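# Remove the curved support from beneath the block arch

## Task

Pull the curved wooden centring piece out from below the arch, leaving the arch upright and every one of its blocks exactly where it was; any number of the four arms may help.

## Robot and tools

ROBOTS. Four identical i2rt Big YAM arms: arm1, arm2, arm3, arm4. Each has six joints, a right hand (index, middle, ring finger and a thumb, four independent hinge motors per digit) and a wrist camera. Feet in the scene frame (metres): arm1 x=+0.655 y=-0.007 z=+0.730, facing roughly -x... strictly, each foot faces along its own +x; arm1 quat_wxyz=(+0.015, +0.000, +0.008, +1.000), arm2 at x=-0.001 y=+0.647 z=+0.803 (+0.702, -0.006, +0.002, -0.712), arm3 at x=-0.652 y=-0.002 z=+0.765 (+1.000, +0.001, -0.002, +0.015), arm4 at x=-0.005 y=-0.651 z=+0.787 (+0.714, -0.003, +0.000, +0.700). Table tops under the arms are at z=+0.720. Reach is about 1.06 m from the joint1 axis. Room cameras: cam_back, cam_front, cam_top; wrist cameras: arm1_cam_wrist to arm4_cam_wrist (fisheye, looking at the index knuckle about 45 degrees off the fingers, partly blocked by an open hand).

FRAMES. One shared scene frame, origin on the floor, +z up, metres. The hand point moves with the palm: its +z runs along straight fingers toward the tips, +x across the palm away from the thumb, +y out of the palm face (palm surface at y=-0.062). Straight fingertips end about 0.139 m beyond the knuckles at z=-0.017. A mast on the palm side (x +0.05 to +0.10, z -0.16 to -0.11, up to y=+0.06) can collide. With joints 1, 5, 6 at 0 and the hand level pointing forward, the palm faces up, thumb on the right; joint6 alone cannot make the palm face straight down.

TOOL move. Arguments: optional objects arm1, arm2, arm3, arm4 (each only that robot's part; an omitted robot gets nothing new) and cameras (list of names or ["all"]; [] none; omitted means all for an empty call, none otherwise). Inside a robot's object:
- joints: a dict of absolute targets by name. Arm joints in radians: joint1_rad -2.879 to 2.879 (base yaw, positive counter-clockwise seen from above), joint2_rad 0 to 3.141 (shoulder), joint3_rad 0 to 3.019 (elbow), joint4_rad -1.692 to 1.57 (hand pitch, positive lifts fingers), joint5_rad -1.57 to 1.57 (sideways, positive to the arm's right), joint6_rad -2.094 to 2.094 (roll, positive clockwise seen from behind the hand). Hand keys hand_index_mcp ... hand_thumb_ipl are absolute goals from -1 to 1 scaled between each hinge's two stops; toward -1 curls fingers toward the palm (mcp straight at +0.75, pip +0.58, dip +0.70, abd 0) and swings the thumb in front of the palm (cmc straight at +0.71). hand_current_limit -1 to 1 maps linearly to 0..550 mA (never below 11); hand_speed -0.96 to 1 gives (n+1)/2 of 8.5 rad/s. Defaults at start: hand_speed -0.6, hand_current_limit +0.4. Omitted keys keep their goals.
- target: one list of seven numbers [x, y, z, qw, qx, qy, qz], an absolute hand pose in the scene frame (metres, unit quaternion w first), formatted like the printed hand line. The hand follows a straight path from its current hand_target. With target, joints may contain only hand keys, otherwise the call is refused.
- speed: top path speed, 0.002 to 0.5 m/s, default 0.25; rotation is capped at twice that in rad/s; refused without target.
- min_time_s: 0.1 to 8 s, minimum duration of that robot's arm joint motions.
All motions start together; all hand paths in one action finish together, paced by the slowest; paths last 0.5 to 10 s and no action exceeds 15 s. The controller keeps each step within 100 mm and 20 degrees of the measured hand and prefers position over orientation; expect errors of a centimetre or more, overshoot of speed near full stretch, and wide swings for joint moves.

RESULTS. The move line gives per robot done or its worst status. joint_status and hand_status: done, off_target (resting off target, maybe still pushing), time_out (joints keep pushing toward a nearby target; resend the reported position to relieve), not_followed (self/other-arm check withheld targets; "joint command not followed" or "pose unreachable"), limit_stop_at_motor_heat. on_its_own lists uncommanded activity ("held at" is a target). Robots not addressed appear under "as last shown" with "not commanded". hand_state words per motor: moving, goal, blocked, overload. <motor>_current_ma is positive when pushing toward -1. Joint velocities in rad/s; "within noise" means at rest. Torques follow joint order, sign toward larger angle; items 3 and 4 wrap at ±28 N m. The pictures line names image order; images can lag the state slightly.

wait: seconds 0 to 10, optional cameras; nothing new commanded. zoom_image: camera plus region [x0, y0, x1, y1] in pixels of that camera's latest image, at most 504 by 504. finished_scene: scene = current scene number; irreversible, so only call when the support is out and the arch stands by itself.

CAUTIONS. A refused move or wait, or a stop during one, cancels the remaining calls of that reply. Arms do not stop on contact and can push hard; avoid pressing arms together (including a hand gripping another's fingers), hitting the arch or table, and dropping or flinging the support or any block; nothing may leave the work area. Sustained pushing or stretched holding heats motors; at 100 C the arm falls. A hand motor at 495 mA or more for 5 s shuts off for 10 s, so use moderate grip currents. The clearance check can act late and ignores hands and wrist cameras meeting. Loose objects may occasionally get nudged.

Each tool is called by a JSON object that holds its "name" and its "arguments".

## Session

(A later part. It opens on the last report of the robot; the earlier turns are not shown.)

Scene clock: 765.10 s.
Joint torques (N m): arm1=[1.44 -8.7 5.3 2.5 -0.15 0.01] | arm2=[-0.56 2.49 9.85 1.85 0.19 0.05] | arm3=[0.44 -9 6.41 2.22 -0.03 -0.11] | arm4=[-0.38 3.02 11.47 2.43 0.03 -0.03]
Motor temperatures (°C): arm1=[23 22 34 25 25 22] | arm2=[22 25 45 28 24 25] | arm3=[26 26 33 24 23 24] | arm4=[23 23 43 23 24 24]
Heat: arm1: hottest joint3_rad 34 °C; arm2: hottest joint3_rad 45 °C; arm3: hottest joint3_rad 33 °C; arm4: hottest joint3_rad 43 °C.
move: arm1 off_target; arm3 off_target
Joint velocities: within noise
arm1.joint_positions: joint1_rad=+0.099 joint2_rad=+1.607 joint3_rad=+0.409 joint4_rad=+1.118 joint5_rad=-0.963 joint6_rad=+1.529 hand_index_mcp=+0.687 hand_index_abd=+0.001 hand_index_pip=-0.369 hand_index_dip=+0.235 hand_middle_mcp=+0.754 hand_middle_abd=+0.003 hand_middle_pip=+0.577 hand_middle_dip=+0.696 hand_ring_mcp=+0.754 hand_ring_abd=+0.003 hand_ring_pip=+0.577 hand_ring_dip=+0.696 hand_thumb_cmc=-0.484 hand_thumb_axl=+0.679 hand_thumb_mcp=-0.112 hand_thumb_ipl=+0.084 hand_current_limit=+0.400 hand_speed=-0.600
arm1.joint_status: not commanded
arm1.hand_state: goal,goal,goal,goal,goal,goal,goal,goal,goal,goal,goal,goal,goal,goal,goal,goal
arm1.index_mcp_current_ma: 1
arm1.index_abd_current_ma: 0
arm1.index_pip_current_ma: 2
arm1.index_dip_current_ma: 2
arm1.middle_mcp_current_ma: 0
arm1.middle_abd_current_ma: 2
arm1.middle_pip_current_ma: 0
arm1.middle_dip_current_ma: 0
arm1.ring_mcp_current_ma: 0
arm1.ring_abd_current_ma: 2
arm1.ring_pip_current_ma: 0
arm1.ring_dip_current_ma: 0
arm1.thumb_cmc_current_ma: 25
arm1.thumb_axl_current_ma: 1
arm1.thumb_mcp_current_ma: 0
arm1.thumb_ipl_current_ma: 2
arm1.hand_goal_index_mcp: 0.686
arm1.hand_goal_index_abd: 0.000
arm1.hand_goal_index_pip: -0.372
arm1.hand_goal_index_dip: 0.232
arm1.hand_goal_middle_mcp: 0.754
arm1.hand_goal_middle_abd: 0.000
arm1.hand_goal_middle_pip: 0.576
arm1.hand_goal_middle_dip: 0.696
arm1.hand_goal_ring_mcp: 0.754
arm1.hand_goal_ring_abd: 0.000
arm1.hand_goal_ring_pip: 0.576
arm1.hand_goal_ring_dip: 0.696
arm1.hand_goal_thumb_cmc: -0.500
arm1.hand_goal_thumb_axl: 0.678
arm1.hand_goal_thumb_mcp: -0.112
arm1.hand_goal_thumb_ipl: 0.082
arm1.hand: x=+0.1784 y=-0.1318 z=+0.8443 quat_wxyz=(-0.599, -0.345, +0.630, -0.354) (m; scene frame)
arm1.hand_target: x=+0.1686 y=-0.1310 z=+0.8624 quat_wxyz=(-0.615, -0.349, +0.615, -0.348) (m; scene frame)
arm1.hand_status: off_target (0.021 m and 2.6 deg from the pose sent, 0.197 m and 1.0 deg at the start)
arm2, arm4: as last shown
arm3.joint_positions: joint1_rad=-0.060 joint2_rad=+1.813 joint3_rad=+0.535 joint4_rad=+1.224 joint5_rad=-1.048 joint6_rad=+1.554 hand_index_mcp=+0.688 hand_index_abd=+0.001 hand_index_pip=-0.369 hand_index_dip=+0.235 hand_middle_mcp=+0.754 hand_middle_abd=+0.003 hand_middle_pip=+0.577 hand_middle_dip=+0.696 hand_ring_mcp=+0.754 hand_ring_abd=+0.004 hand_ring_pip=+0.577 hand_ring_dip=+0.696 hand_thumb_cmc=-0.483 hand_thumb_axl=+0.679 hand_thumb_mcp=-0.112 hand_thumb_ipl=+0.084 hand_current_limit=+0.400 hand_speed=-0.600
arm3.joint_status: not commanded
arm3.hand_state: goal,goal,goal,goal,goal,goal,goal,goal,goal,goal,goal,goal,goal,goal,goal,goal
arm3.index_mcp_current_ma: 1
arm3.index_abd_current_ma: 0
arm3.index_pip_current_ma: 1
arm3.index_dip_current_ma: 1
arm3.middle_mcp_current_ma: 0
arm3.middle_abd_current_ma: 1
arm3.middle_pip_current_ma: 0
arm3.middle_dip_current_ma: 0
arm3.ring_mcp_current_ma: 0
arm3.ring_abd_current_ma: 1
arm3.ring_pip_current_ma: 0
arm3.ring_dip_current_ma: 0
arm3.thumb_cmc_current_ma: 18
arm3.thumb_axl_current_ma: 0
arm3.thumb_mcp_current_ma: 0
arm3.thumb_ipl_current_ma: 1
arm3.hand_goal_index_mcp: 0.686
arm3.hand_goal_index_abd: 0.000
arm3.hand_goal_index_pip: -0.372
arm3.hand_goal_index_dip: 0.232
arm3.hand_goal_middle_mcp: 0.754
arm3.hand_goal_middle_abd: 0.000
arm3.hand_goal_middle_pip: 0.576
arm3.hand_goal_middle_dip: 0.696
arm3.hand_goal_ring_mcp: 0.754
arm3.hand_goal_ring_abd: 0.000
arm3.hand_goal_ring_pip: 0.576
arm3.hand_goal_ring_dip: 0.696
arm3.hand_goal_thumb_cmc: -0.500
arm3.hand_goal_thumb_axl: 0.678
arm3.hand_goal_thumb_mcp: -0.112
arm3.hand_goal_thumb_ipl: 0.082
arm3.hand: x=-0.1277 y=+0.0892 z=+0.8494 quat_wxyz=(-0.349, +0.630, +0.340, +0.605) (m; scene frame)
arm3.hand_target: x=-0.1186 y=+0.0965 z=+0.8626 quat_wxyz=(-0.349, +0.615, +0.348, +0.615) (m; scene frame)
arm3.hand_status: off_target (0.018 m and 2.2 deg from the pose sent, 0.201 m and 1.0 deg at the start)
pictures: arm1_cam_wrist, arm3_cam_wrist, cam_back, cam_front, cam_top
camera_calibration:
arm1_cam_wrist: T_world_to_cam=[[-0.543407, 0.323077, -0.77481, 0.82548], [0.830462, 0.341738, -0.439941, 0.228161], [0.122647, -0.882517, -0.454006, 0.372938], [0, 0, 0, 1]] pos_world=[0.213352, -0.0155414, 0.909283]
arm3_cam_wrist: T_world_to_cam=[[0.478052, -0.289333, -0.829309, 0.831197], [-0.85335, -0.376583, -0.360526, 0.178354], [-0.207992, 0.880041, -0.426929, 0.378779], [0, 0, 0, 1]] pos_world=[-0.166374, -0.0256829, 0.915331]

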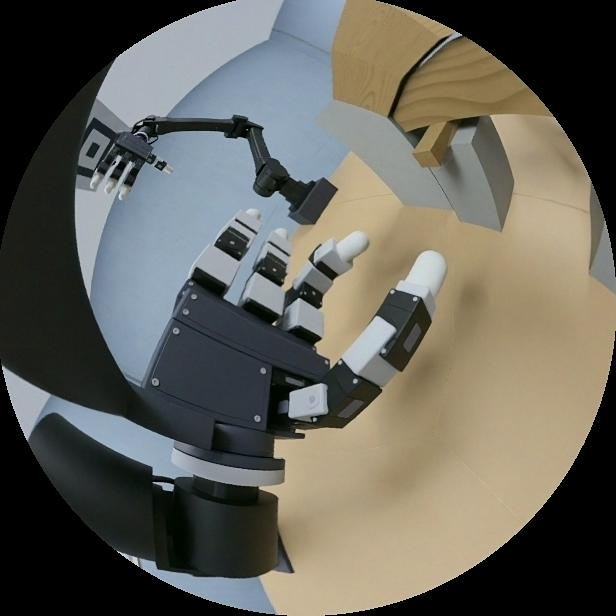

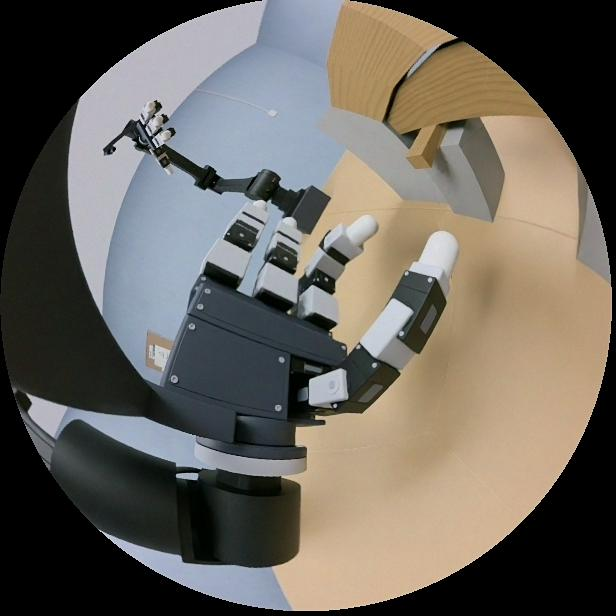

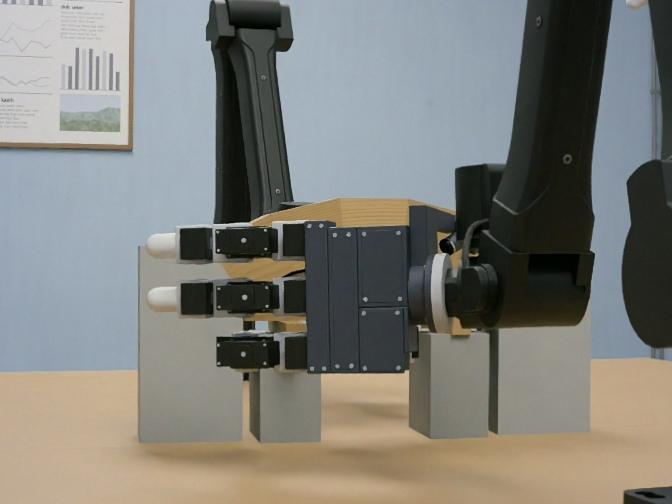

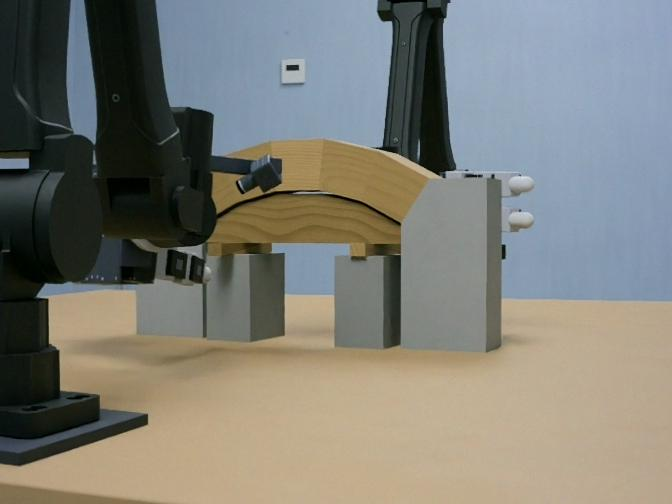

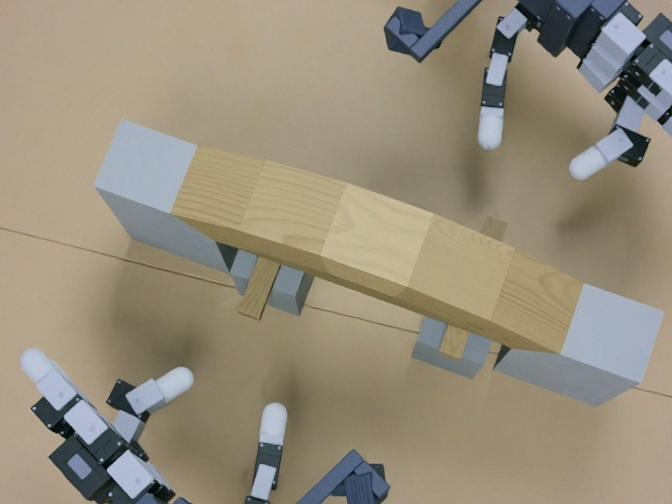

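{"name": "move", "arguments": {"arm3": {"target": [-0.0665, 0.1018, 0.8697, 0.3485, -0.6153, -0.3485, -0.6153], "speed": 0.12}, "arm1": {"target": [0.1111, -0.1188, 0.8867, 0.6153, 0.3485, -0.6153, 0.3485], "speed": 0.12}, "cameras": ["cam_top", "cam_back", "cam_front", "arm3_cam_wrist", "arm1_cam_wrist"]}}

Scene clock: 910.83 s.
Joint torques (N m): arm1=[0.85 -8.59 6.8 1.52 -0.21 -0.01] | arm2=[-0.62 2.32 9.94 1.88 0.18 0.04] | arm3=[0.5 -8.94 7.75 0.79 0.06 -0.12] | arm4=[-0.73 2.84 11.47 2.48 0.01 -0.05]
Motor temperatures (°C): arm1=[23 23 32 25 25 22] | arm2=[22 25 46 28 24 25] | arm3=[26 28 30 24 23 24] | arm4=[23 23 45 23 24 24]
Heat: arm1: hottest joint3_rad 32 °C; arm2: hottest joint3_rad 46 °C; arm3: hottest joint3_rad 30 °C; arm4: hottest joint3_rad 45 °C.
move: arm1 off_target; arm3 off_target
Joint velocities: within noise
arm1.joint_positions: joint1_rad=+0.066 joint2_rad=+1.607 joint3_rad=+0.566 joint4_rad=+0.997 joint5_rad=-1.002 joint6_rad=+1.530 hand_index_mcp=+0.687 hand_index_abd=+0.001 hand_index_pip=-0.369 hand_index_dip=+0.235 hand_middle_mcp=+0.754 hand_middle_abd=+0.003 hand_middle_pip=+0.577 hand_middle_dip=+0.696 hand_ring_mcp=+0.754 hand_ring_abd=+0.003 hand_ring_pip=+0.577 hand_ring_dip=+0.696 hand_thumb_cmc=-0.484 hand_thumb_axl=+0.679 hand_thumb_mcp=-0.112 hand_thumb_ipl=+0.084 hand_current_limit=+0.400 hand_speed=-0.600
arm1.joint_status: not commanded
arm1.hand_state: goal,goal,goal,goal,goal,goal,goal,goal,goal,goal,goal,goal,goal,goal,goal,goal
arm1.index_mcp_current_ma: 1
arm1.index_abd_current_ma: 0
arm1.index_pip_current_ma: 2
arm1.index_dip_current_ma: 2
arm1.middle_mcp_current_ma: 0
arm1.middle_abd_current_ma: 2
arm1.middle_pip_current_ma: 0
arm1.middle_dip_current_ma: 0
arm1.ring_mcp_current_ma: 0
arm1.ring_abd_current_ma: 2
arm1.ring_pip_current_ma: 0
arm1.ring_dip_current_ma: 0
arm1.thumb_cmc_current_ma: 25
arm1.thumb_axl_current_ma: 1
arm1.thumb_mcp_current_ma: 0
arm1.thumb_ipl_current_ma: 2
arm1.hand_goal_index_mcp: 0.686
arm1.hand_goal_index_abd: 0.000
arm1.hand_goal_index_pip: -0.372
arm1.hand_goal_index_dip: 0.232
arm1.hand_goal_middle_mcp: 0.754
arm1.hand_goal_middle_abd: 0.000
arm1.hand_goal_middle_pip: 0.576
arm1.hand_goal_middle_dip: 0.696
arm1.hand_goal_ring_mcp: 0.754
arm1.hand_goal_ring_abd: 0.000
arm1.hand_goal_ring_pip: 0.576
arm1.hand_goal_ring_dip: 0.696
arm1.hand_goal_thumb_cmc: -0.500
arm1.hand_goal_thumb_axl: 0.678
arm1.hand_goal_thumb_mcp: -0.112
arm1.hand_goal_thumb_ipl: 0.082
arm1.hand: x=+0.1233 y=-0.1237 z=+0.8792 quat_wxyz=(-0.610, -0.351, +0.618, -0.350) (m; scene frame)
arm1.hand_target: x=+0.1116 y=-0.1185 z=+0.8869 quat_wxyz=(-0.615, -0.348, +0.615, -0.348) (m; scene frame)
arm1.hand_status: off_target (0.015 m and 0.8 deg from the pose sent, 0.081 m and 2.6 deg at the start)
arm2, arm4: as last shown
arm3.joint_positions: joint1_rad=-0.046 joint2_rad=+1.840 joint3_rad=+0.674 joint4_rad=+1.154 joint5_rad=-1.034 joint6_rad=+1.556 hand_index_mcp=+0.688 hand_index_abd=+0.001 hand_index_pip=-0.369 hand_index_dip=+0.235 hand_middle_mcp=+0.754 hand_middle_abd=+0.003 hand_middle_pip=+0.577 hand_middle_dip=+0.696 hand_ring_mcp=+0.754 hand_ring_abd=+0.004 hand_ring_pip=+0.577 hand_ring_dip=+0.696 hand_thumb_cmc=-0.483 hand_thumb_axl=+0.679 hand_thumb_mcp=-0.112 hand_thumb_ipl=+0.084 hand_current_limit=+0.400 hand_speed=-0.600
arm3.joint_status: not commanded
arm3.hand_state: goal,goal,goal,goal,goal,goal,goal,goal,goal,goal,goal,goal,goal,goal,goal,goal
arm3.index_mcp_current_ma: 1
arm3.index_abd_current_ma: 0
arm3.index_pip_current_ma: 1
arm3.index_dip_current_ma: 1
arm3.middle_mcp_current_ma: 0
arm3.middle_abd_current_ma: 1
arm3.middle_pip_current_ma: 0
arm3.middle_dip_current_ma: 0
arm3.ring_mcp_current_ma: 0
arm3.ring_abd_current_ma: 1
arm3.ring_pip_current_ma: 0
arm3.ring_dip_current_ma: 0
arm3.thumb_cmc_current_ma: 18
arm3.thumb_axl_current_ma: 0
arm3.thumb_mcp_current_ma: 0
arm3.thumb_ipl_current_ma: 1
arm3.hand_goal_index_mcp: 0.686
arm3.hand_goal_index_abd: 0.000
arm3.hand_goal_index_pip: -0.372
arm3.hand_goal_index_dip: 0.232
arm3.hand_goal_middle_mcp: 0.754
arm3.hand_goal_middle_abd: 0.000
arm3.hand_goal_middle_pip: 0.576
arm3.hand_goal_middle_dip: 0.696
arm3.hand_goal_ring_mcp: 0.754
arm3.hand_goal_ring_abd: 0.000
arm3.hand_goal_ring_pip: 0.576
arm3.hand_goal_ring_dip: 0.696
arm3.hand_goal_thumb_cmc: -0.500
arm3.hand_goal_thumb_axl: 0.678
arm3.hand_goal_thumb_mcp: -0.112
arm3.hand_goal_thumb_ipl: 0.082
arm3.hand: x=-0.0766 y=+0.0935 z=+0.8697 quat_wxyz=(-0.342, +0.617, +0.348, +0.618) (m; scene frame)
arm3.hand_target: x=-0.0671 y=+0.1018 z=+0.8698 quat_wxyz=(-0.348, +0.615, +0.348, +0.615) (m; scene frame)
arm3.hand_status: off_target (0.013 m and 0.9 deg from the pose sent, 0.066 m and 2.2 deg at the start)
pictures: arm1_cam_wrist, arm3_cam_wrist, cam_back, cam_front, cam_top
camera_calibration:
arm1_cam_wrist: T_world_to_cam=[[-0.572079, 0.316824, -0.756537, 0.806566], [0.812693, 0.343456, -0.47071, 0.316023], [0.110705, -0.884116, -0.453964, 0.403827], [0, 0, 0, 1]] pos_world=[0.159884, -0.00704945, 0.942276]
arm3_cam_wrist: T_world_to_cam=[[0.512607, -0.289828, -0.808229, 0.809342], [-0.837307, -0.37718, -0.395795, 0.262832], [-0.190135, 0.879622, -0.43602, 0.403568], [0, 0, 0, 1]] pos_world=[-0.118071, -0.021283, 0.934125]

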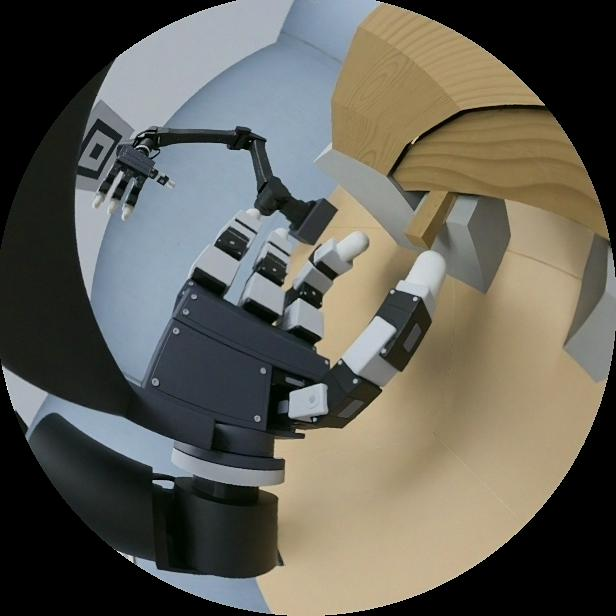

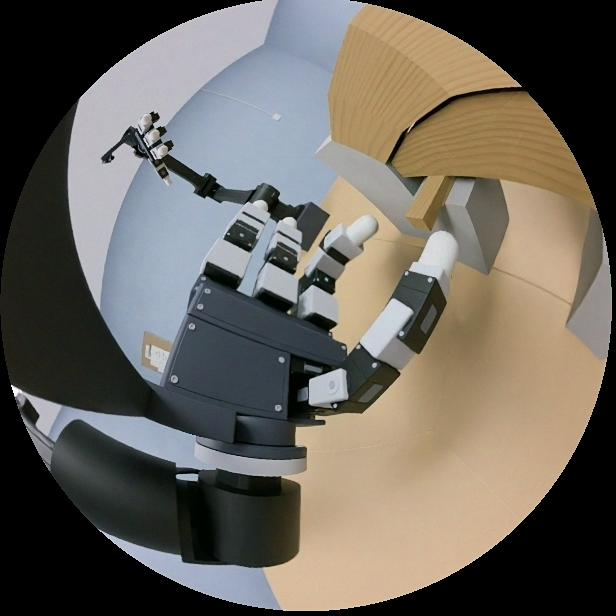

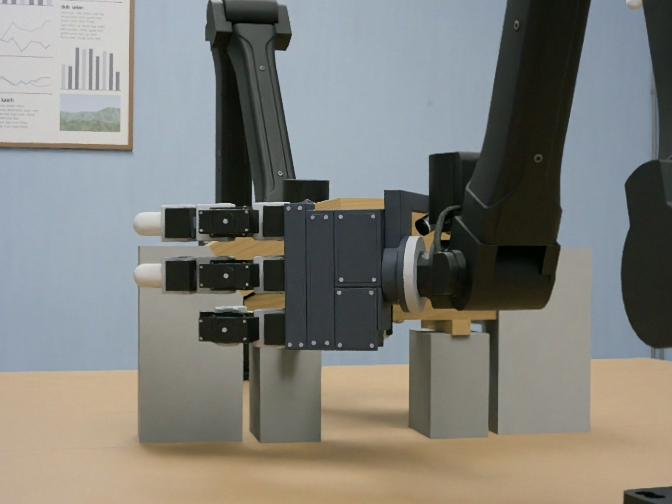

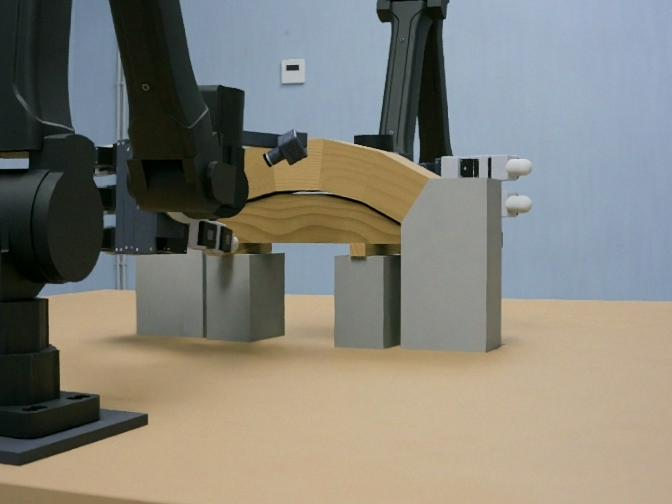

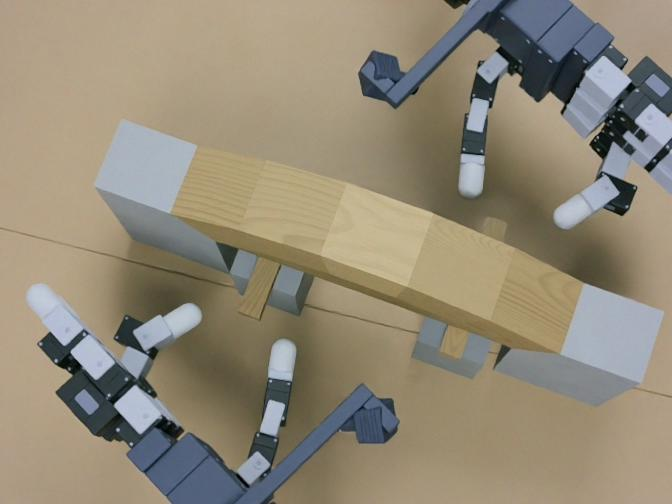

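{"name": "zoom_image", "arguments": {"camera": "cam_front", "region": [120, 180, 300, 300]}}

{"name": "zoom_image", "arguments": {"camera": "arm3_cam_wrist", "region": [300, 140, 520, 300]}}

{"name": "zoom_image", "arguments": {"camera": "arm1_cam_wrist", "region": [300, 140, 520, 300]}}

Scaled by 2.800 from the camera's 672x504 image, which has a finer 960x720 frame.

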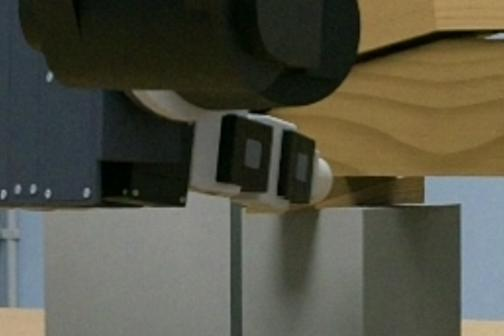

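Scaled by 2.291 from the camera's 616x616 image, which has a finer 880x880 frame.

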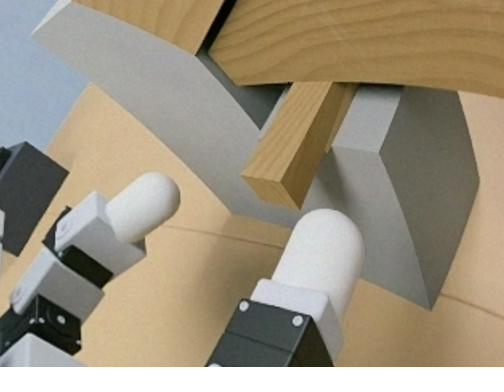

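Scaled by 2.291 from the camera's 616x616 image, which has a finer 880x880 frame.

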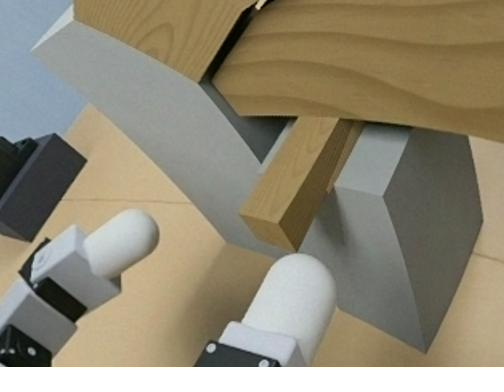

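{"name": "move", "arguments": {"arm3": {"target": [-0.0307, 0.0997, 0.8655, 0.3485, -0.6153, -0.3485, -0.6153], "speed": 0.08}, "arm1": {"target": [0.0745, -0.1111, 0.880, 0.6153, 0.3485, -0.6153, 0.3485], "speed": 0.08}, "cameras": ["cam_top", "cam_back", "cam_front", "arm3_cam_wrist", "arm1_cam_wrist"]}}

{"name": "zoom_image", "arguments": {"camera": "cam_top", "region": [80, 200, 400, 420]}}

{"name": "zoom_image", "arguments": {"camera": "cam_top", "region": [380, 100, 670, 320]}}

{"name": "zoom_image", "arguments": {"camera": "cam_front", "region": [120, 180, 300, 300]}}

{"name": "zoom_image", "arguments": {"camera": "arm3_cam_wrist", "region": [300, 140, 520, 300]}}

{"name": "zoom_image", "arguments": {"camera": "arm1_cam_wrist", "region": [300, 140, 520, 300]}}

Scene clock: 950.97 s.
Joint torques (N m): arm1=[0.73 -10.11 7.05 1.51 -0.21 -0.02] | arm2=[-0.62 2.32 9.88 1.81 0.18 0.05] | arm3=[0.26 -9.88 8.28 0.8 -0.11 -0.11] | arm4=[-0.62 2.84 11.47 2.37 0 -0.04]
Motor temperatures (°C): arm1=[23 23 33 25 25 22] | arm2=[22 25 46 28 24 25] | arm3=[26 29 30 24 23 24] | arm4=[23 23 45 23 24 24]
Heat: arm1: hottest joint3_rad 33 °C; arm2: hottest joint3_rad 46 °C; arm3: hottest joint3_rad 30 °C; arm4: hottest joint3_rad 45 °C.
move: arm1 off_target; arm3 off_target
Joint velocities: within noise
arm1.joint_positions: joint1_rad=+0.046 joint2_rad=+1.697 joint3_rad=+0.661 joint4_rad=+0.984 joint5_rad=-1.023 joint6_rad=+1.530 hand_index_mcp=+0.687 hand_index_abd=+0.001 hand_index_pip=-0.369 hand_index_dip=+0.235 hand_middle_mcp=+0.754 hand_middle_abd=+0.003 hand_middle_pip=+0.577 hand_middle_dip=+0.696 hand_ring_mcp=+0.754 hand_ring_abd=+0.003 hand_ring_pip=+0.577 hand_ring_dip=+0.696 hand_thumb_cmc=-0.484 hand_thumb_axl=+0.679 hand_thumb_mcp=-0.112 hand_thumb_ipl=+0.084 hand_current_limit=+0.400 hand_speed=-0.600
arm1.joint_status: not commanded
arm1.hand_state: goal,goal,goal,goal,goal,goal,goal,goal,goal,goal,goal,goal,goal,goal,goal,goal
arm1.index_mcp_current_ma: 1
arm1.index_abd_current_ma: 0
arm1.index_pip_current_ma: 2
arm1.index_dip_current_ma: 2
arm1.middle_mcp_current_ma: 0
arm1.middle_abd_current_ma: 2
arm1.middle_pip_current_ma: 0
arm1.middle_dip_current_ma: 0
arm1.ring_mcp_current_ma: 0
arm1.ring_abd_current_ma: 2
arm1.ring_pip_current_ma: 0
arm1.ring_dip_current_ma: 0
arm1.thumb_cmc_current_ma: 25
arm1.thumb_axl_current_ma: 1
arm1.thumb_mcp_current_ma: 0
arm1.thumb_ipl_current_ma: 2
arm1.hand_goal_index_mcp: 0.686
arm1.hand_goal_index_abd: 0.000
arm1.hand_goal_index_pip: -0.372
arm1.hand_goal_index_dip: 0.232
arm1.hand_goal_middle_mcp: 0.754
arm1.hand_goal_middle_abd: 0.000
arm1.hand_goal_middle_pip: 0.576
arm1.hand_goal_middle_dip: 0.696
arm1.hand_goal_ring_mcp: 0.754
arm1.hand_goal_ring_abd: 0.000
arm1.hand_goal_ring_pip: 0.576
arm1.hand_goal_ring_dip: 0.696
arm1.hand_goal_thumb_cmc: -0.500
arm1.hand_goal_thumb_axl: 0.678
arm1.hand_goal_thumb_mcp: -0.112
arm1.hand_goal_thumb_ipl: 0.082
arm1.hand: x=+0.0884 y=-0.1175 z=+0.8694 quat_wxyz=(-0.607, -0.350, +0.620, -0.353) (m; scene frame)
arm1.hand_target: x=+0.0752 y=-0.1110 z=+0.8802 quat_wxyz=(-0.615, -0.349, +0.615, -0.348) (m; scene frame)
arm1.hand_status: off_target (0.019 m and 1.1 deg from the pose sent, 0.050 m and 0.8 deg at the start)
arm2, arm4: as last shown
arm3.joint_positions: joint1_rad=-0.046 joint2_rad=+1.902 joint3_rad=+0.776 joint4_rad=+1.112 joint5_rad=-1.034 joint6_rad=+1.556 hand_index_mcp=+0.688 hand_index_abd=+0.001 hand_index_pip=-0.369 hand_index_dip=+0.235 hand_middle_mcp=+0.754 hand_middle_abd=+0.003 hand_middle_pip=+0.577 hand_middle_dip=+0.696 hand_ring_mcp=+0.754 hand_ring_abd=+0.004 hand_ring_pip=+0.577 hand_ring_dip=+0.696 hand_thumb_cmc=-0.483 hand_thumb_axl=+0.679 hand_thumb_mcp=-0.112 hand_thumb_ipl=+0.084 hand_current_limit=+0.400 hand_speed=-0.600
arm3.joint_status: not commanded
arm3.hand_state: goal,goal,goal,goal,goal,goal,goal,goal,goal,goal,goal,goal,goal,goal,goal,goal
arm3.index_mcp_current_ma: 1
arm3.index_abd_current_ma: 0
arm3.index_pip_current_ma: 1
arm3.index_dip_current_ma: 1
arm3.middle_mcp_current_ma: 0
arm3.middle_abd_current_ma: 1
arm3.middle_pip_current_ma: 0
arm3.middle_dip_current_ma: 0
arm3.ring_mcp_current_ma: 0
arm3.ring_abd_current_ma: 1
arm3.ring_pip_current_ma: 0
arm3.ring_dip_current_ma: 0
arm3.thumb_cmc_current_ma: 18
arm3.thumb_axl_current_ma: 0
arm3.thumb_mcp_current_ma: 0
arm3.thumb_ipl_current_ma: 1
arm3.hand_goal_index_mcp: 0.686
arm3.hand_goal_index_abd: 0.000
arm3.hand_goal_index_pip: -0.372
arm3.hand_goal_index_dip: 0.232
arm3.hand_goal_middle_mcp: 0.754
arm3.hand_goal_middle_abd: 0.000
arm3.hand_goal_middle_pip: 0.576
arm3.hand_goal_middle_dip: 0.696
arm3.hand_goal_ring_mcp: 0.754
arm3.hand_goal_ring_abd: 0.000
arm3.hand_goal_ring_pip: 0.576
arm3.hand_goal_ring_dip: 0.696
arm3.hand_goal_thumb_cmc: -0.500
arm3.hand_goal_thumb_axl: 0.678
arm3.hand_goal_thumb_mcp: -0.112
arm3.hand_goal_thumb_ipl: 0.082
arm3.hand: x=-0.0416 y=+0.0930 z=+0.8646 quat_wxyz=(-0.342, +0.618, +0.347, +0.617) (m; scene frame)
arm3.hand_target: x=-0.0312 y=+0.0997 z=+0.8657 quat_wxyz=(-0.348, +0.615, +0.349, +0.615) (m; scene frame)
arm3.hand_status: off_target (0.013 m and 0.8 deg from the pose sent, 0.047 m and 0.9 deg at the start)
pictures: arm1_cam_wrist, arm3_cam_wrist, cam_back, cam_front, cam_top
camera_calibration:
arm1_cam_wrist: T_world_to_cam=[[-0.566482, 0.315344, -0.761352, 0.780714], [0.815906, 0.344376, -0.464437, 0.331977], [0.115734, -0.884287, -0.452374, 0.406958], [0, 0, 0, 1]] pos_world=[0.1243, -0.000650629, 0.932677]
arm3_cam_wrist: T_world_to_cam=[[0.510496, -0.289783, -0.80958, 0.788165], [-0.838326, -0.377208, -0.393603, 0.287979], [-0.191321, 0.879625, -0.435496, 0.408024], [0, 0, 0, 1]] pos_world=[-0.0828711, -0.021883, 0.929125]

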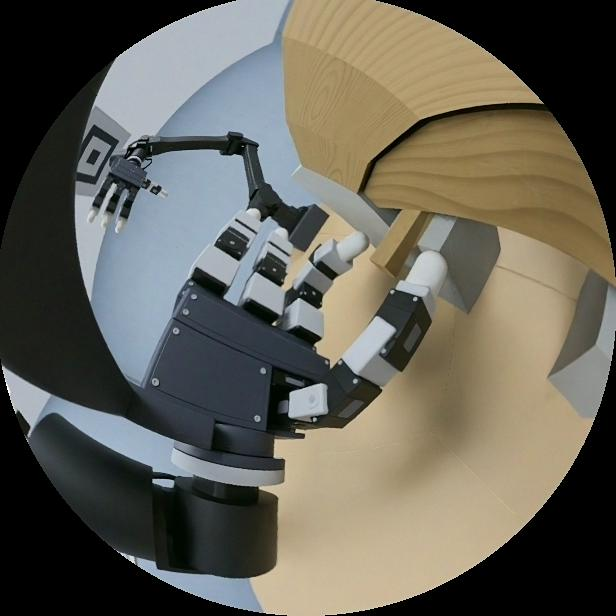

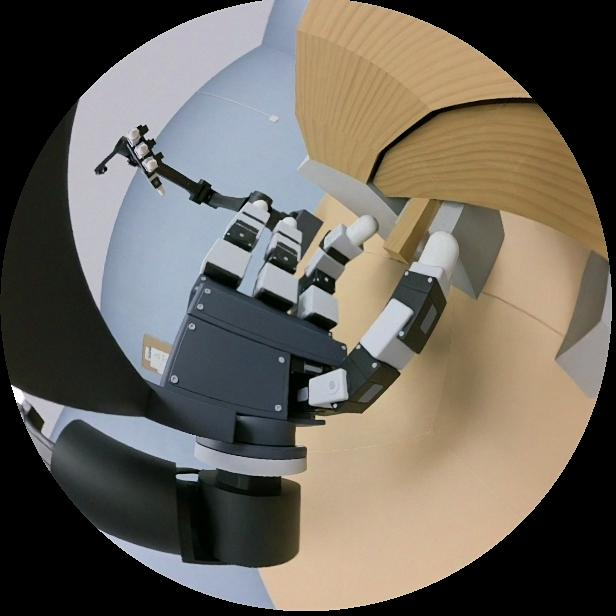

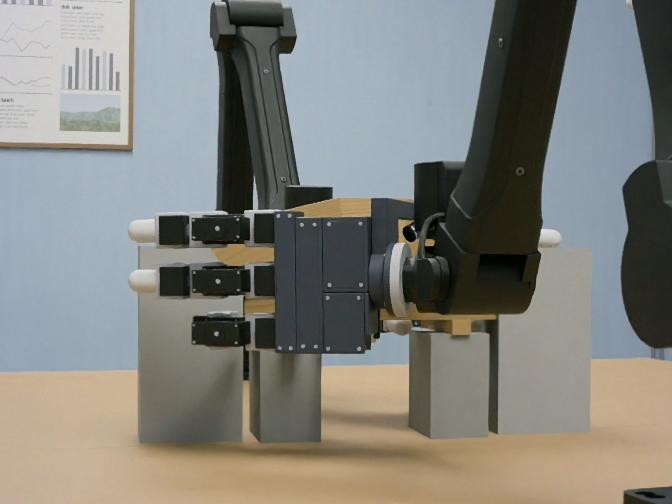

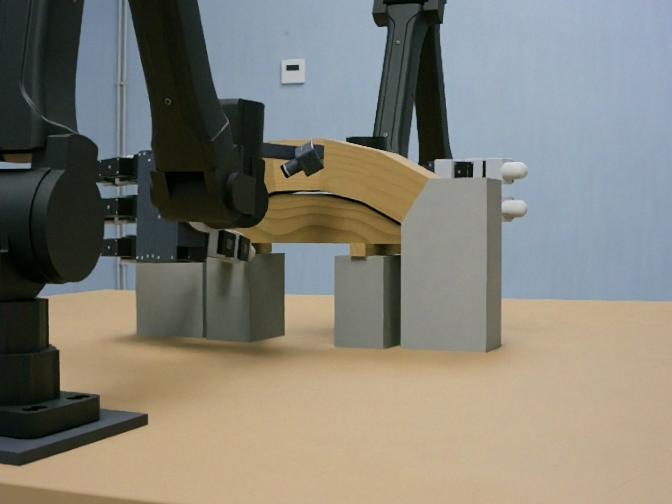

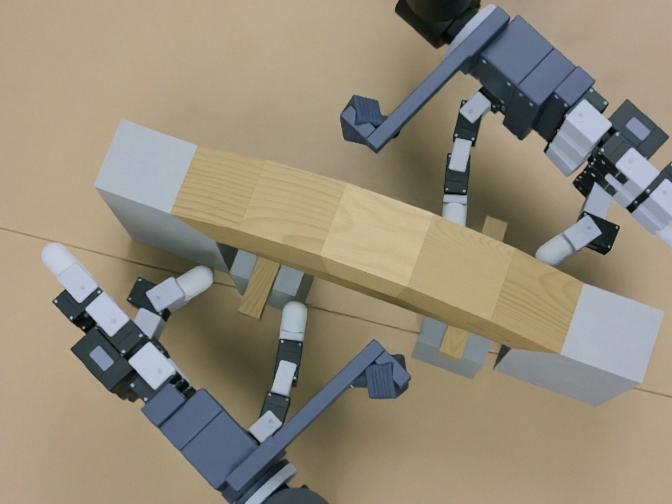

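Scaled by 1.575 from the camera's 672x504 image, which has a finer 960x720 frame.

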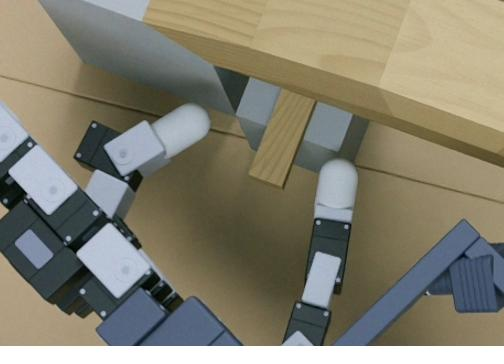

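Scaled by 1.738 from the camera's 672x504 image, which has a finer 960x720 frame.

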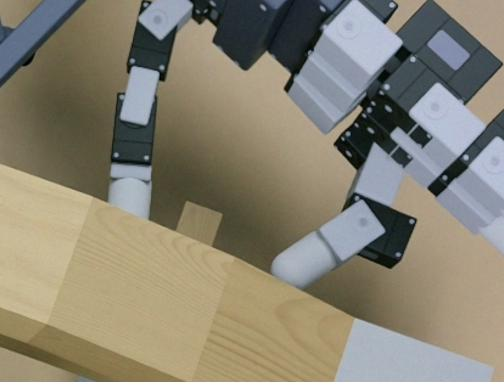

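Scaled by 2.800 from the camera's 672x504 image, which has a finer 960x720 frame.

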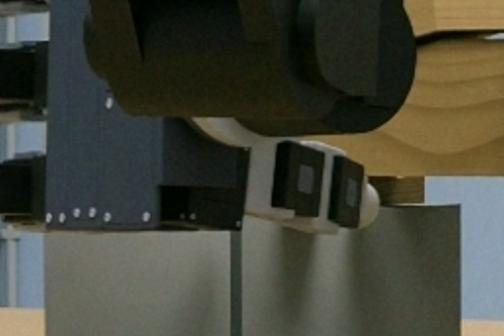

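Scaled by 2.291 from the camera's 616x616 image, which has a finer 880x880 frame.

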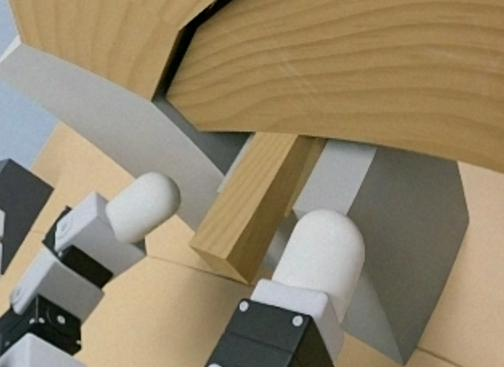

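Scaled by 2.291 from the camera's 616x616 image, which has a finer 880x880 frame.

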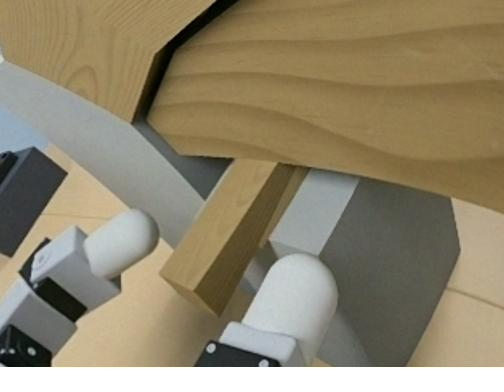

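{"name": "move", "arguments": {"arm3": {"target": [-0.0277, 0.0994, 0.858, 0.3485, -0.6153, -0.3485, -0.6153], "speed": 0.08}, "arm1": {"target": [0.0745, -0.1111, 0.888, 0.6153, 0.3485, -0.6153, 0.3485], "speed": 0.08}, "cameras": ["cam_top", "cam_front", "cam_back"]}}

{"name": "zoom_image", "arguments": {"camera": "cam_front", "region": [120, 180, 300, 300]}}

Scene clock: 986.77 s.
Joint torques (N m): arm1=[0.79 -11.93 7.31 1.51 -0.23 -0.02] | arm2=[-0.56 2.26 9.89 1.84 0.19 0.06] | arm3=[0.15 -10.23 8.34 1.47 -0.16 -0.12] | arm4=[-0.5 2.67 11.38 2.43 -0.02 -0.04]
Motor temperatures (°C): arm1=[23 24 34 25 25 22] | arm2=[22 25 47 28 24 25] | arm3=[26 28 31 24 23 24] | arm4=[23 23 45 23 24 24]
Heat: arm1: hottest joint3_rad 34 °C; arm2: hottest joint3_rad 47 °C; arm3: hottest joint3_rad 31 °C; arm4: hottest joint3_rad 45 °C.
move: arm1 off_target; arm3 off_target
Joint velocities: within noise
arm1.joint_positions: joint1_rad=+0.046 joint2_rad=+1.695 joint3_rad=+0.661 joint4_rad=+0.959 joint5_rad=-1.023 joint6_rad=+1.530 hand_index_mcp=+0.687 hand_index_abd=+0.001 hand_index_pip=-0.369 hand_index_dip=+0.235 hand_middle_mcp=+0.754 hand_middle_abd=+0.003 hand_middle_pip=+0.577 hand_middle_dip=+0.696 hand_ring_mcp=+0.754 hand_ring_abd=+0.003 hand_ring_pip=+0.577 hand_ring_dip=+0.696 hand_thumb_cmc=-0.484 hand_thumb_axl=+0.679 hand_thumb_mcp=-0.112 hand_thumb_ipl=+0.084 hand_current_limit=+0.400 hand_speed=-0.600
arm1.joint_status: not commanded
arm1.hand_state: goal,goal,goal,goal,goal,goal,goal,goal,goal,goal,goal,goal,goal,goal,goal,goal
arm1.index_mcp_current_ma: 1
arm1.index_abd_current_ma: 0
arm1.index_pip_current_ma: 2
arm1.index_dip_current_ma: 2
arm1.middle_mcp_current_ma: 0
arm1.middle_abd_current_ma: 2
arm1.middle_pip_current_ma: 0
arm1.middle_dip_current_ma: 0
arm1.ring_mcp_current_ma: 0
arm1.ring_abd_current_ma: 2
arm1.ring_pip_current_ma: 0
arm1.ring_dip_current_ma: 0
arm1.thumb_cmc_current_ma: 25
arm1.thumb_axl_current_ma: 1
arm1.thumb_mcp_current_ma: 0
arm1.thumb_ipl_current_ma: 2
arm1.hand_goal_index_mcp: 0.686
arm1.hand_goal_index_abd: 0.000
arm1.hand_goal_index_pip: -0.372
arm1.hand_goal_index_dip: 0.232
arm1.hand_goal_middle_mcp: 0.754
arm1.hand_goal_middle_abd: 0.000
arm1.hand_goal_middle_pip: 0.576
arm1.hand_goal_middle_dip: 0.696
arm1.hand_goal_ring_mcp: 0.754
arm1.hand_goal_ring_abd: 0.000
arm1.hand_goal_ring_pip: 0.576
arm1.hand_goal_ring_dip: 0.696
arm1.hand_goal_thumb_cmc: -0.500
arm1.hand_goal_thumb_axl: 0.678
arm1.hand_goal_thumb_mcp: -0.112
arm1.hand_goal_thumb_ipl: 0.082
arm1.hand: x=+0.0893 y=-0.1175 z=+0.8647 quat_wxyz=(-0.600, -0.346, +0.627, -0.357) (m; scene frame)
arm1.hand_target: x=+0.0756 y=-0.1110 z=+0.8882 quat_wxyz=(-0.615, -0.349, +0.615, -0.348) (m; scene frame)
arm1.hand_status: off_target (0.028 m and 2.4 deg from the pose sent, 0.024 m and 1.1 deg at the start)
arm2, arm4: as last shown
arm3.joint_positions: joint1_rad=-0.046 joint2_rad=+1.927 joint3_rad=+0.783 joint4_rad=+1.112 joint5_rad=-1.034 joint6_rad=+1.556 hand_index_mcp=+0.688 hand_index_abd=+0.001 hand_index_pip=-0.369 hand_index_dip=+0.235 hand_middle_mcp=+0.754 hand_middle_abd=+0.003 hand_middle_pip=+0.577 hand_middle_dip=+0.696 hand_ring_mcp=+0.754 hand_ring_abd=+0.004 hand_ring_pip=+0.577 hand_ring_dip=+0.696 hand_thumb_cmc=-0.483 hand_thumb_axl=+0.679 hand_thumb_mcp=-0.112 hand_thumb_ipl=+0.084 hand_current_limit=+0.400 hand_speed=-0.600
arm3.joint_status: not commanded
arm3.hand_state: goal,goal,goal,goal,goal,goal,goal,goal,goal,goal,goal,goal,goal,goal,goal,goal
arm3.index_mcp_current_ma: 1
arm3.index_abd_current_ma: 0
arm3.index_pip_current_ma: 1
arm3.index_dip_current_ma: 1
arm3.middle_mcp_current_ma: 0
arm3.middle_abd_current_ma: 1
arm3.middle_pip_current_ma: 0
arm3.middle_dip_current_ma: 0
arm3.ring_mcp_current_ma: 0
arm3.ring_abd_current_ma: 1
arm3.ring_pip_current_ma: 0
arm3.ring_dip_current_ma: 0
arm3.thumb_cmc_current_ma: 18
arm3.thumb_axl_current_ma: 0
arm3.thumb_mcp_current_ma: 0
arm3.thumb_ipl_current_ma: 1
arm3.hand_goal_index_mcp: 0.686
arm3.hand_goal_index_abd: 0.000
arm3.hand_goal_index_pip: -0.372
arm3.hand_goal_index_dip: 0.232
arm3.hand_goal_middle_mcp: 0.754
arm3.hand_goal_middle_abd: 0.000
arm3.hand_goal_middle_pip: 0.576
arm3.hand_goal_middle_dip: 0.696
arm3.hand_goal_ring_mcp: 0.754
arm3.hand_goal_ring_abd: 0.000
arm3.hand_goal_ring_pip: 0.576
arm3.hand_goal_ring_dip: 0.696
arm3.hand_goal_thumb_cmc: -0.500
arm3.hand_goal_thumb_axl: 0.678
arm3.hand_goal_thumb_mcp: -0.112
arm3.hand_goal_thumb_ipl: 0.082
arm3.hand: x=-0.0402 y=+0.0929 z=+0.8522 quat_wxyz=(-0.346, +0.623, +0.344, +0.611) (m; scene frame)
arm3.hand_target: x=-0.0284 y=+0.0994 z=+0.8582 quat_wxyz=(-0.348, +0.615, +0.349, +0.615) (m; scene frame)
arm3.hand_status: off_target (0.015 m and 1.2 deg from the pose sent, 0.017 m and 0.8 deg at the start)
pictures: cam_back, cam_front, cam_top

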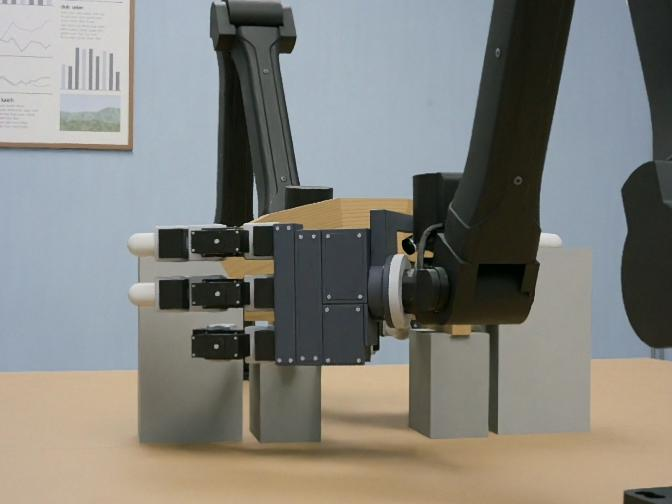

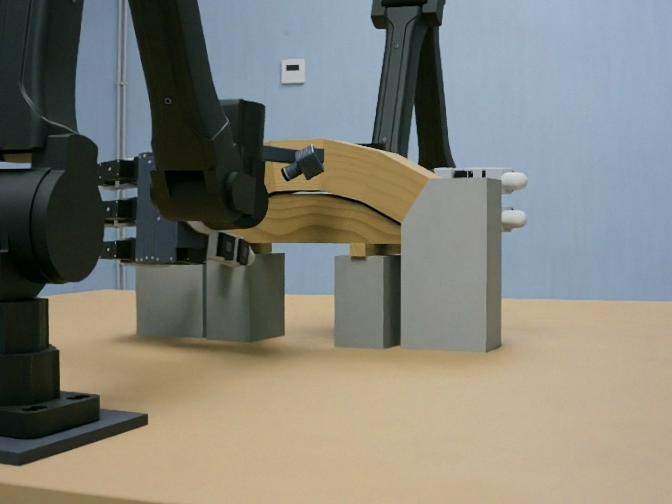

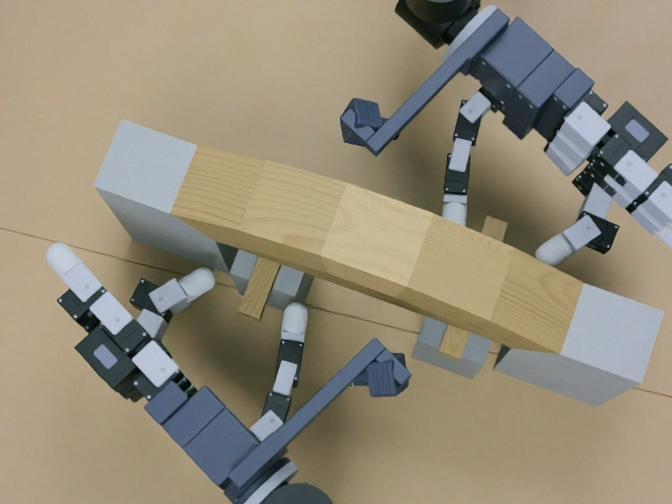

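Scaled by 2.800 from the camera's 672x504 image, which has a finer 960x720 frame.

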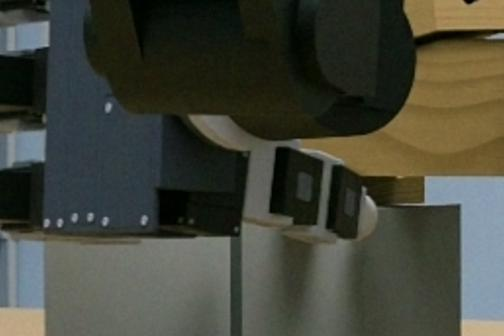

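{"name": "move", "arguments": {"arm3": {"joints": {"joint4_rad": 1.145}}, "arm1": {"joints": {"joint4_rad": 1.015}}, "cameras": ["cam_front"]}}

{"name": "zoom_image", "arguments": {"camera": "cam_front", "region": [120, 180, 300, 300]}}

Scene clock: 1009.63 s.
Joint torques (N m): arm1=[0.79 -11.69 7.31 2.45 -0.19 -0.02] | arm2=[-0.62 2.43 9.88 1.85 0.19 0.05] | arm3=[0.09 -10.29 8.36 2.25 -0.14 -0.12] | arm4=[-0.73 2.37 11.55 2.51 0.04 -0.03]
Motor temperatures (°C): arm1=[23 24 35 25 25 22] | arm2=[22 25 47 28 24 25] | arm3=[26 29 32 24 23 24] | arm4=[23 23 45 23 24 24]
Heat: arm1: hottest joint3_rad 35 °C; arm2: hottest joint3_rad 47 °C; arm3: hottest joint3_rad 32 °C; arm4: hottest joint3_rad 45 °C.
move: arm1 done; arm3 done
Joint velocities: within noise
arm1.joint_positions: joint1_rad=+0.046 joint2_rad=+1.693 joint3_rad=+0.661 joint4_rad=+0.995 joint5_rad=-1.023 joint6_rad=+1.530 hand_index_mcp=+0.687 hand_index_abd=+0.001 hand_index_pip=-0.369 hand_index_dip=+0.235 hand_middle_mcp=+0.754 hand_middle_abd=+0.003 hand_middle_pip=+0.577 hand_middle_dip=+0.696 hand_ring_mcp=+0.754 hand_ring_abd=+0.003 hand_ring_pip=+0.577 hand_ring_dip=+0.696 hand_thumb_cmc=-0.484 hand_thumb_axl=+0.679 hand_thumb_mcp=-0.112 hand_thumb_ipl=+0.084 hand_current_limit=+0.400 hand_speed=-0.600
arm1.joint_status: all done
arm1.hand_state: goal,goal,goal,goal,goal,goal,goal,goal,goal,goal,goal,goal,goal,goal,goal,goal
arm1.index_mcp_current_ma: 1
arm1.index_abd_current_ma: 0
arm1.index_pip_current_ma: 2
arm1.index_dip_current_ma: 2
arm1.middle_mcp_current_ma: 0
arm1.middle_abd_current_ma: 2
arm1.middle_pip_current_ma: 0
arm1.middle_dip_current_ma: 0
arm1.ring_mcp_current_ma: 0
arm1.ring_abd_current_ma: 2
arm1.ring_pip_current_ma: 0
arm1.ring_dip_current_ma: 0
arm1.thumb_cmc_current_ma: 25
arm1.thumb_axl_current_ma: 1
arm1.thumb_mcp_current_ma: 0
arm1.thumb_ipl_current_ma: 2
arm1.hand_goal_index_mcp: 0.686
arm1.hand_goal_index_abd: 0.000
arm1.hand_goal_index_pip: -0.372
arm1.hand_goal_index_dip: 0.232
arm1.hand_goal_middle_mcp: 0.754
arm1.hand_goal_middle_abd: 0.000
arm1.hand_goal_middle_pip: 0.576
arm1.hand_goal_middle_dip: 0.696
arm1.hand_goal_ring_mcp: 0.754
arm1.hand_goal_ring_abd: 0.000
arm1.hand_goal_ring_pip: 0.576
arm1.hand_goal_ring_dip: 0.696
arm1.hand_goal_thumb_cmc: -0.500
arm1.hand_goal_thumb_axl: 0.678
arm1.hand_goal_thumb_mcp: -0.112
arm1.hand_goal_thumb_ipl: 0.082
arm1.hand: x=+0.0881 y=-0.1174 z=+0.8741 quat_wxyz=(-0.612, -0.353, +0.615, -0.350) (m; scene frame)
arm1.hand_target: x=+0.0744 y=-0.1108 z=+0.9030 quat_wxyz=(-0.634, -0.359, +0.596, -0.337) (m; scene frame)
arm1.hand_status: not commanded
arm2, arm4: as last shown
arm3.joint_positions: joint1_rad=-0.046 joint2_rad=+1.927 joint3_rad=+0.783 joint4_rad=+1.124 joint5_rad=-1.034 joint6_rad=+1.556 hand_index_mcp=+0.688 hand_index_abd=+0.001 hand_index_pip=-0.369 hand_index_dip=+0.235 hand_middle_mcp=+0.754 hand_middle_abd=+0.003 hand_middle_pip=+0.577 hand_middle_dip=+0.696 hand_ring_mcp=+0.754 hand_ring_abd=+0.004 hand_ring_pip=+0.577 hand_ring_dip=+0.696 hand_thumb_cmc=-0.483 hand_thumb_axl=+0.679 hand_thumb_mcp=-0.112 hand_thumb_ipl=+0.084 hand_current_limit=+0.400 hand_speed=-0.600
arm3.joint_status: all done
arm3.hand_state: goal,goal,goal,goal,goal,goal,goal,goal,goal,goal,goal,goal,goal,goal,goal,goal
arm3.index_mcp_current_ma: 1
arm3.index_abd_current_ma: 0
arm3.index_pip_current_ma: 1
arm3.index_dip_current_ma: 1
arm3.middle_mcp_current_ma: 0
arm3.middle_abd_current_ma: 1
arm3.middle_pip_current_ma: 0
arm3.middle_dip_current_ma: 0
arm3.ring_mcp_current_ma: 0
arm3.ring_abd_current_ma: 1
arm3.ring_pip_current_ma: 0
arm3.ring_dip_current_ma: 0
arm3.thumb_cmc_current_ma: 18
arm3.thumb_axl_current_ma: 0
arm3.thumb_mcp_current_ma: 0
arm3.thumb_ipl_current_ma: 1
arm3.hand_goal_index_mcp: 0.686
arm3.hand_goal_index_abd: 0.000
arm3.hand_goal_index_pip: -0.372
arm3.hand_goal_index_dip: 0.232
arm3.hand_goal_middle_mcp: 0.754
arm3.hand_goal_middle_abd: 0.000
arm3.hand_goal_middle_pip: 0.576
arm3.hand_goal_middle_dip: 0.696
arm3.hand_goal_ring_mcp: 0.754
arm3.hand_goal_ring_abd: 0.000
arm3.hand_goal_ring_pip: 0.576
arm3.hand_goal_ring_dip: 0.696
arm3.hand_goal_thumb_cmc: -0.500
arm3.hand_goal_thumb_axl: 0.678
arm3.hand_goal_thumb_mcp: -0.112
arm3.hand_goal_thumb_ipl: 0.082
arm3.hand: x=-0.0398 y=+0.0929 z=+0.8549 quat_wxyz=(-0.343, +0.620, +0.346, +0.615) (m; scene frame)
arm3.hand_target: x=-0.0278 y=+0.0993 z=+0.8651 quat_wxyz=(-0.343, +0.606, +0.354, +0.624) (m; scene frame)
arm3.hand_status: not commanded
pictures: cam_front

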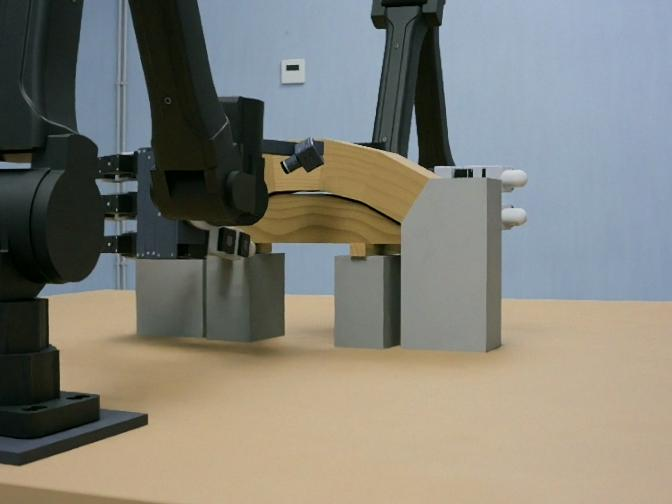

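Scaled by 2.800 from the camera's 672x504 image, which has a finer 960x720 frame.

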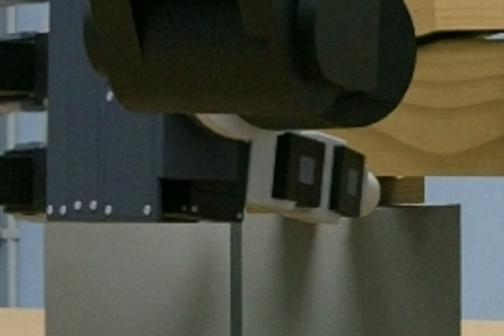

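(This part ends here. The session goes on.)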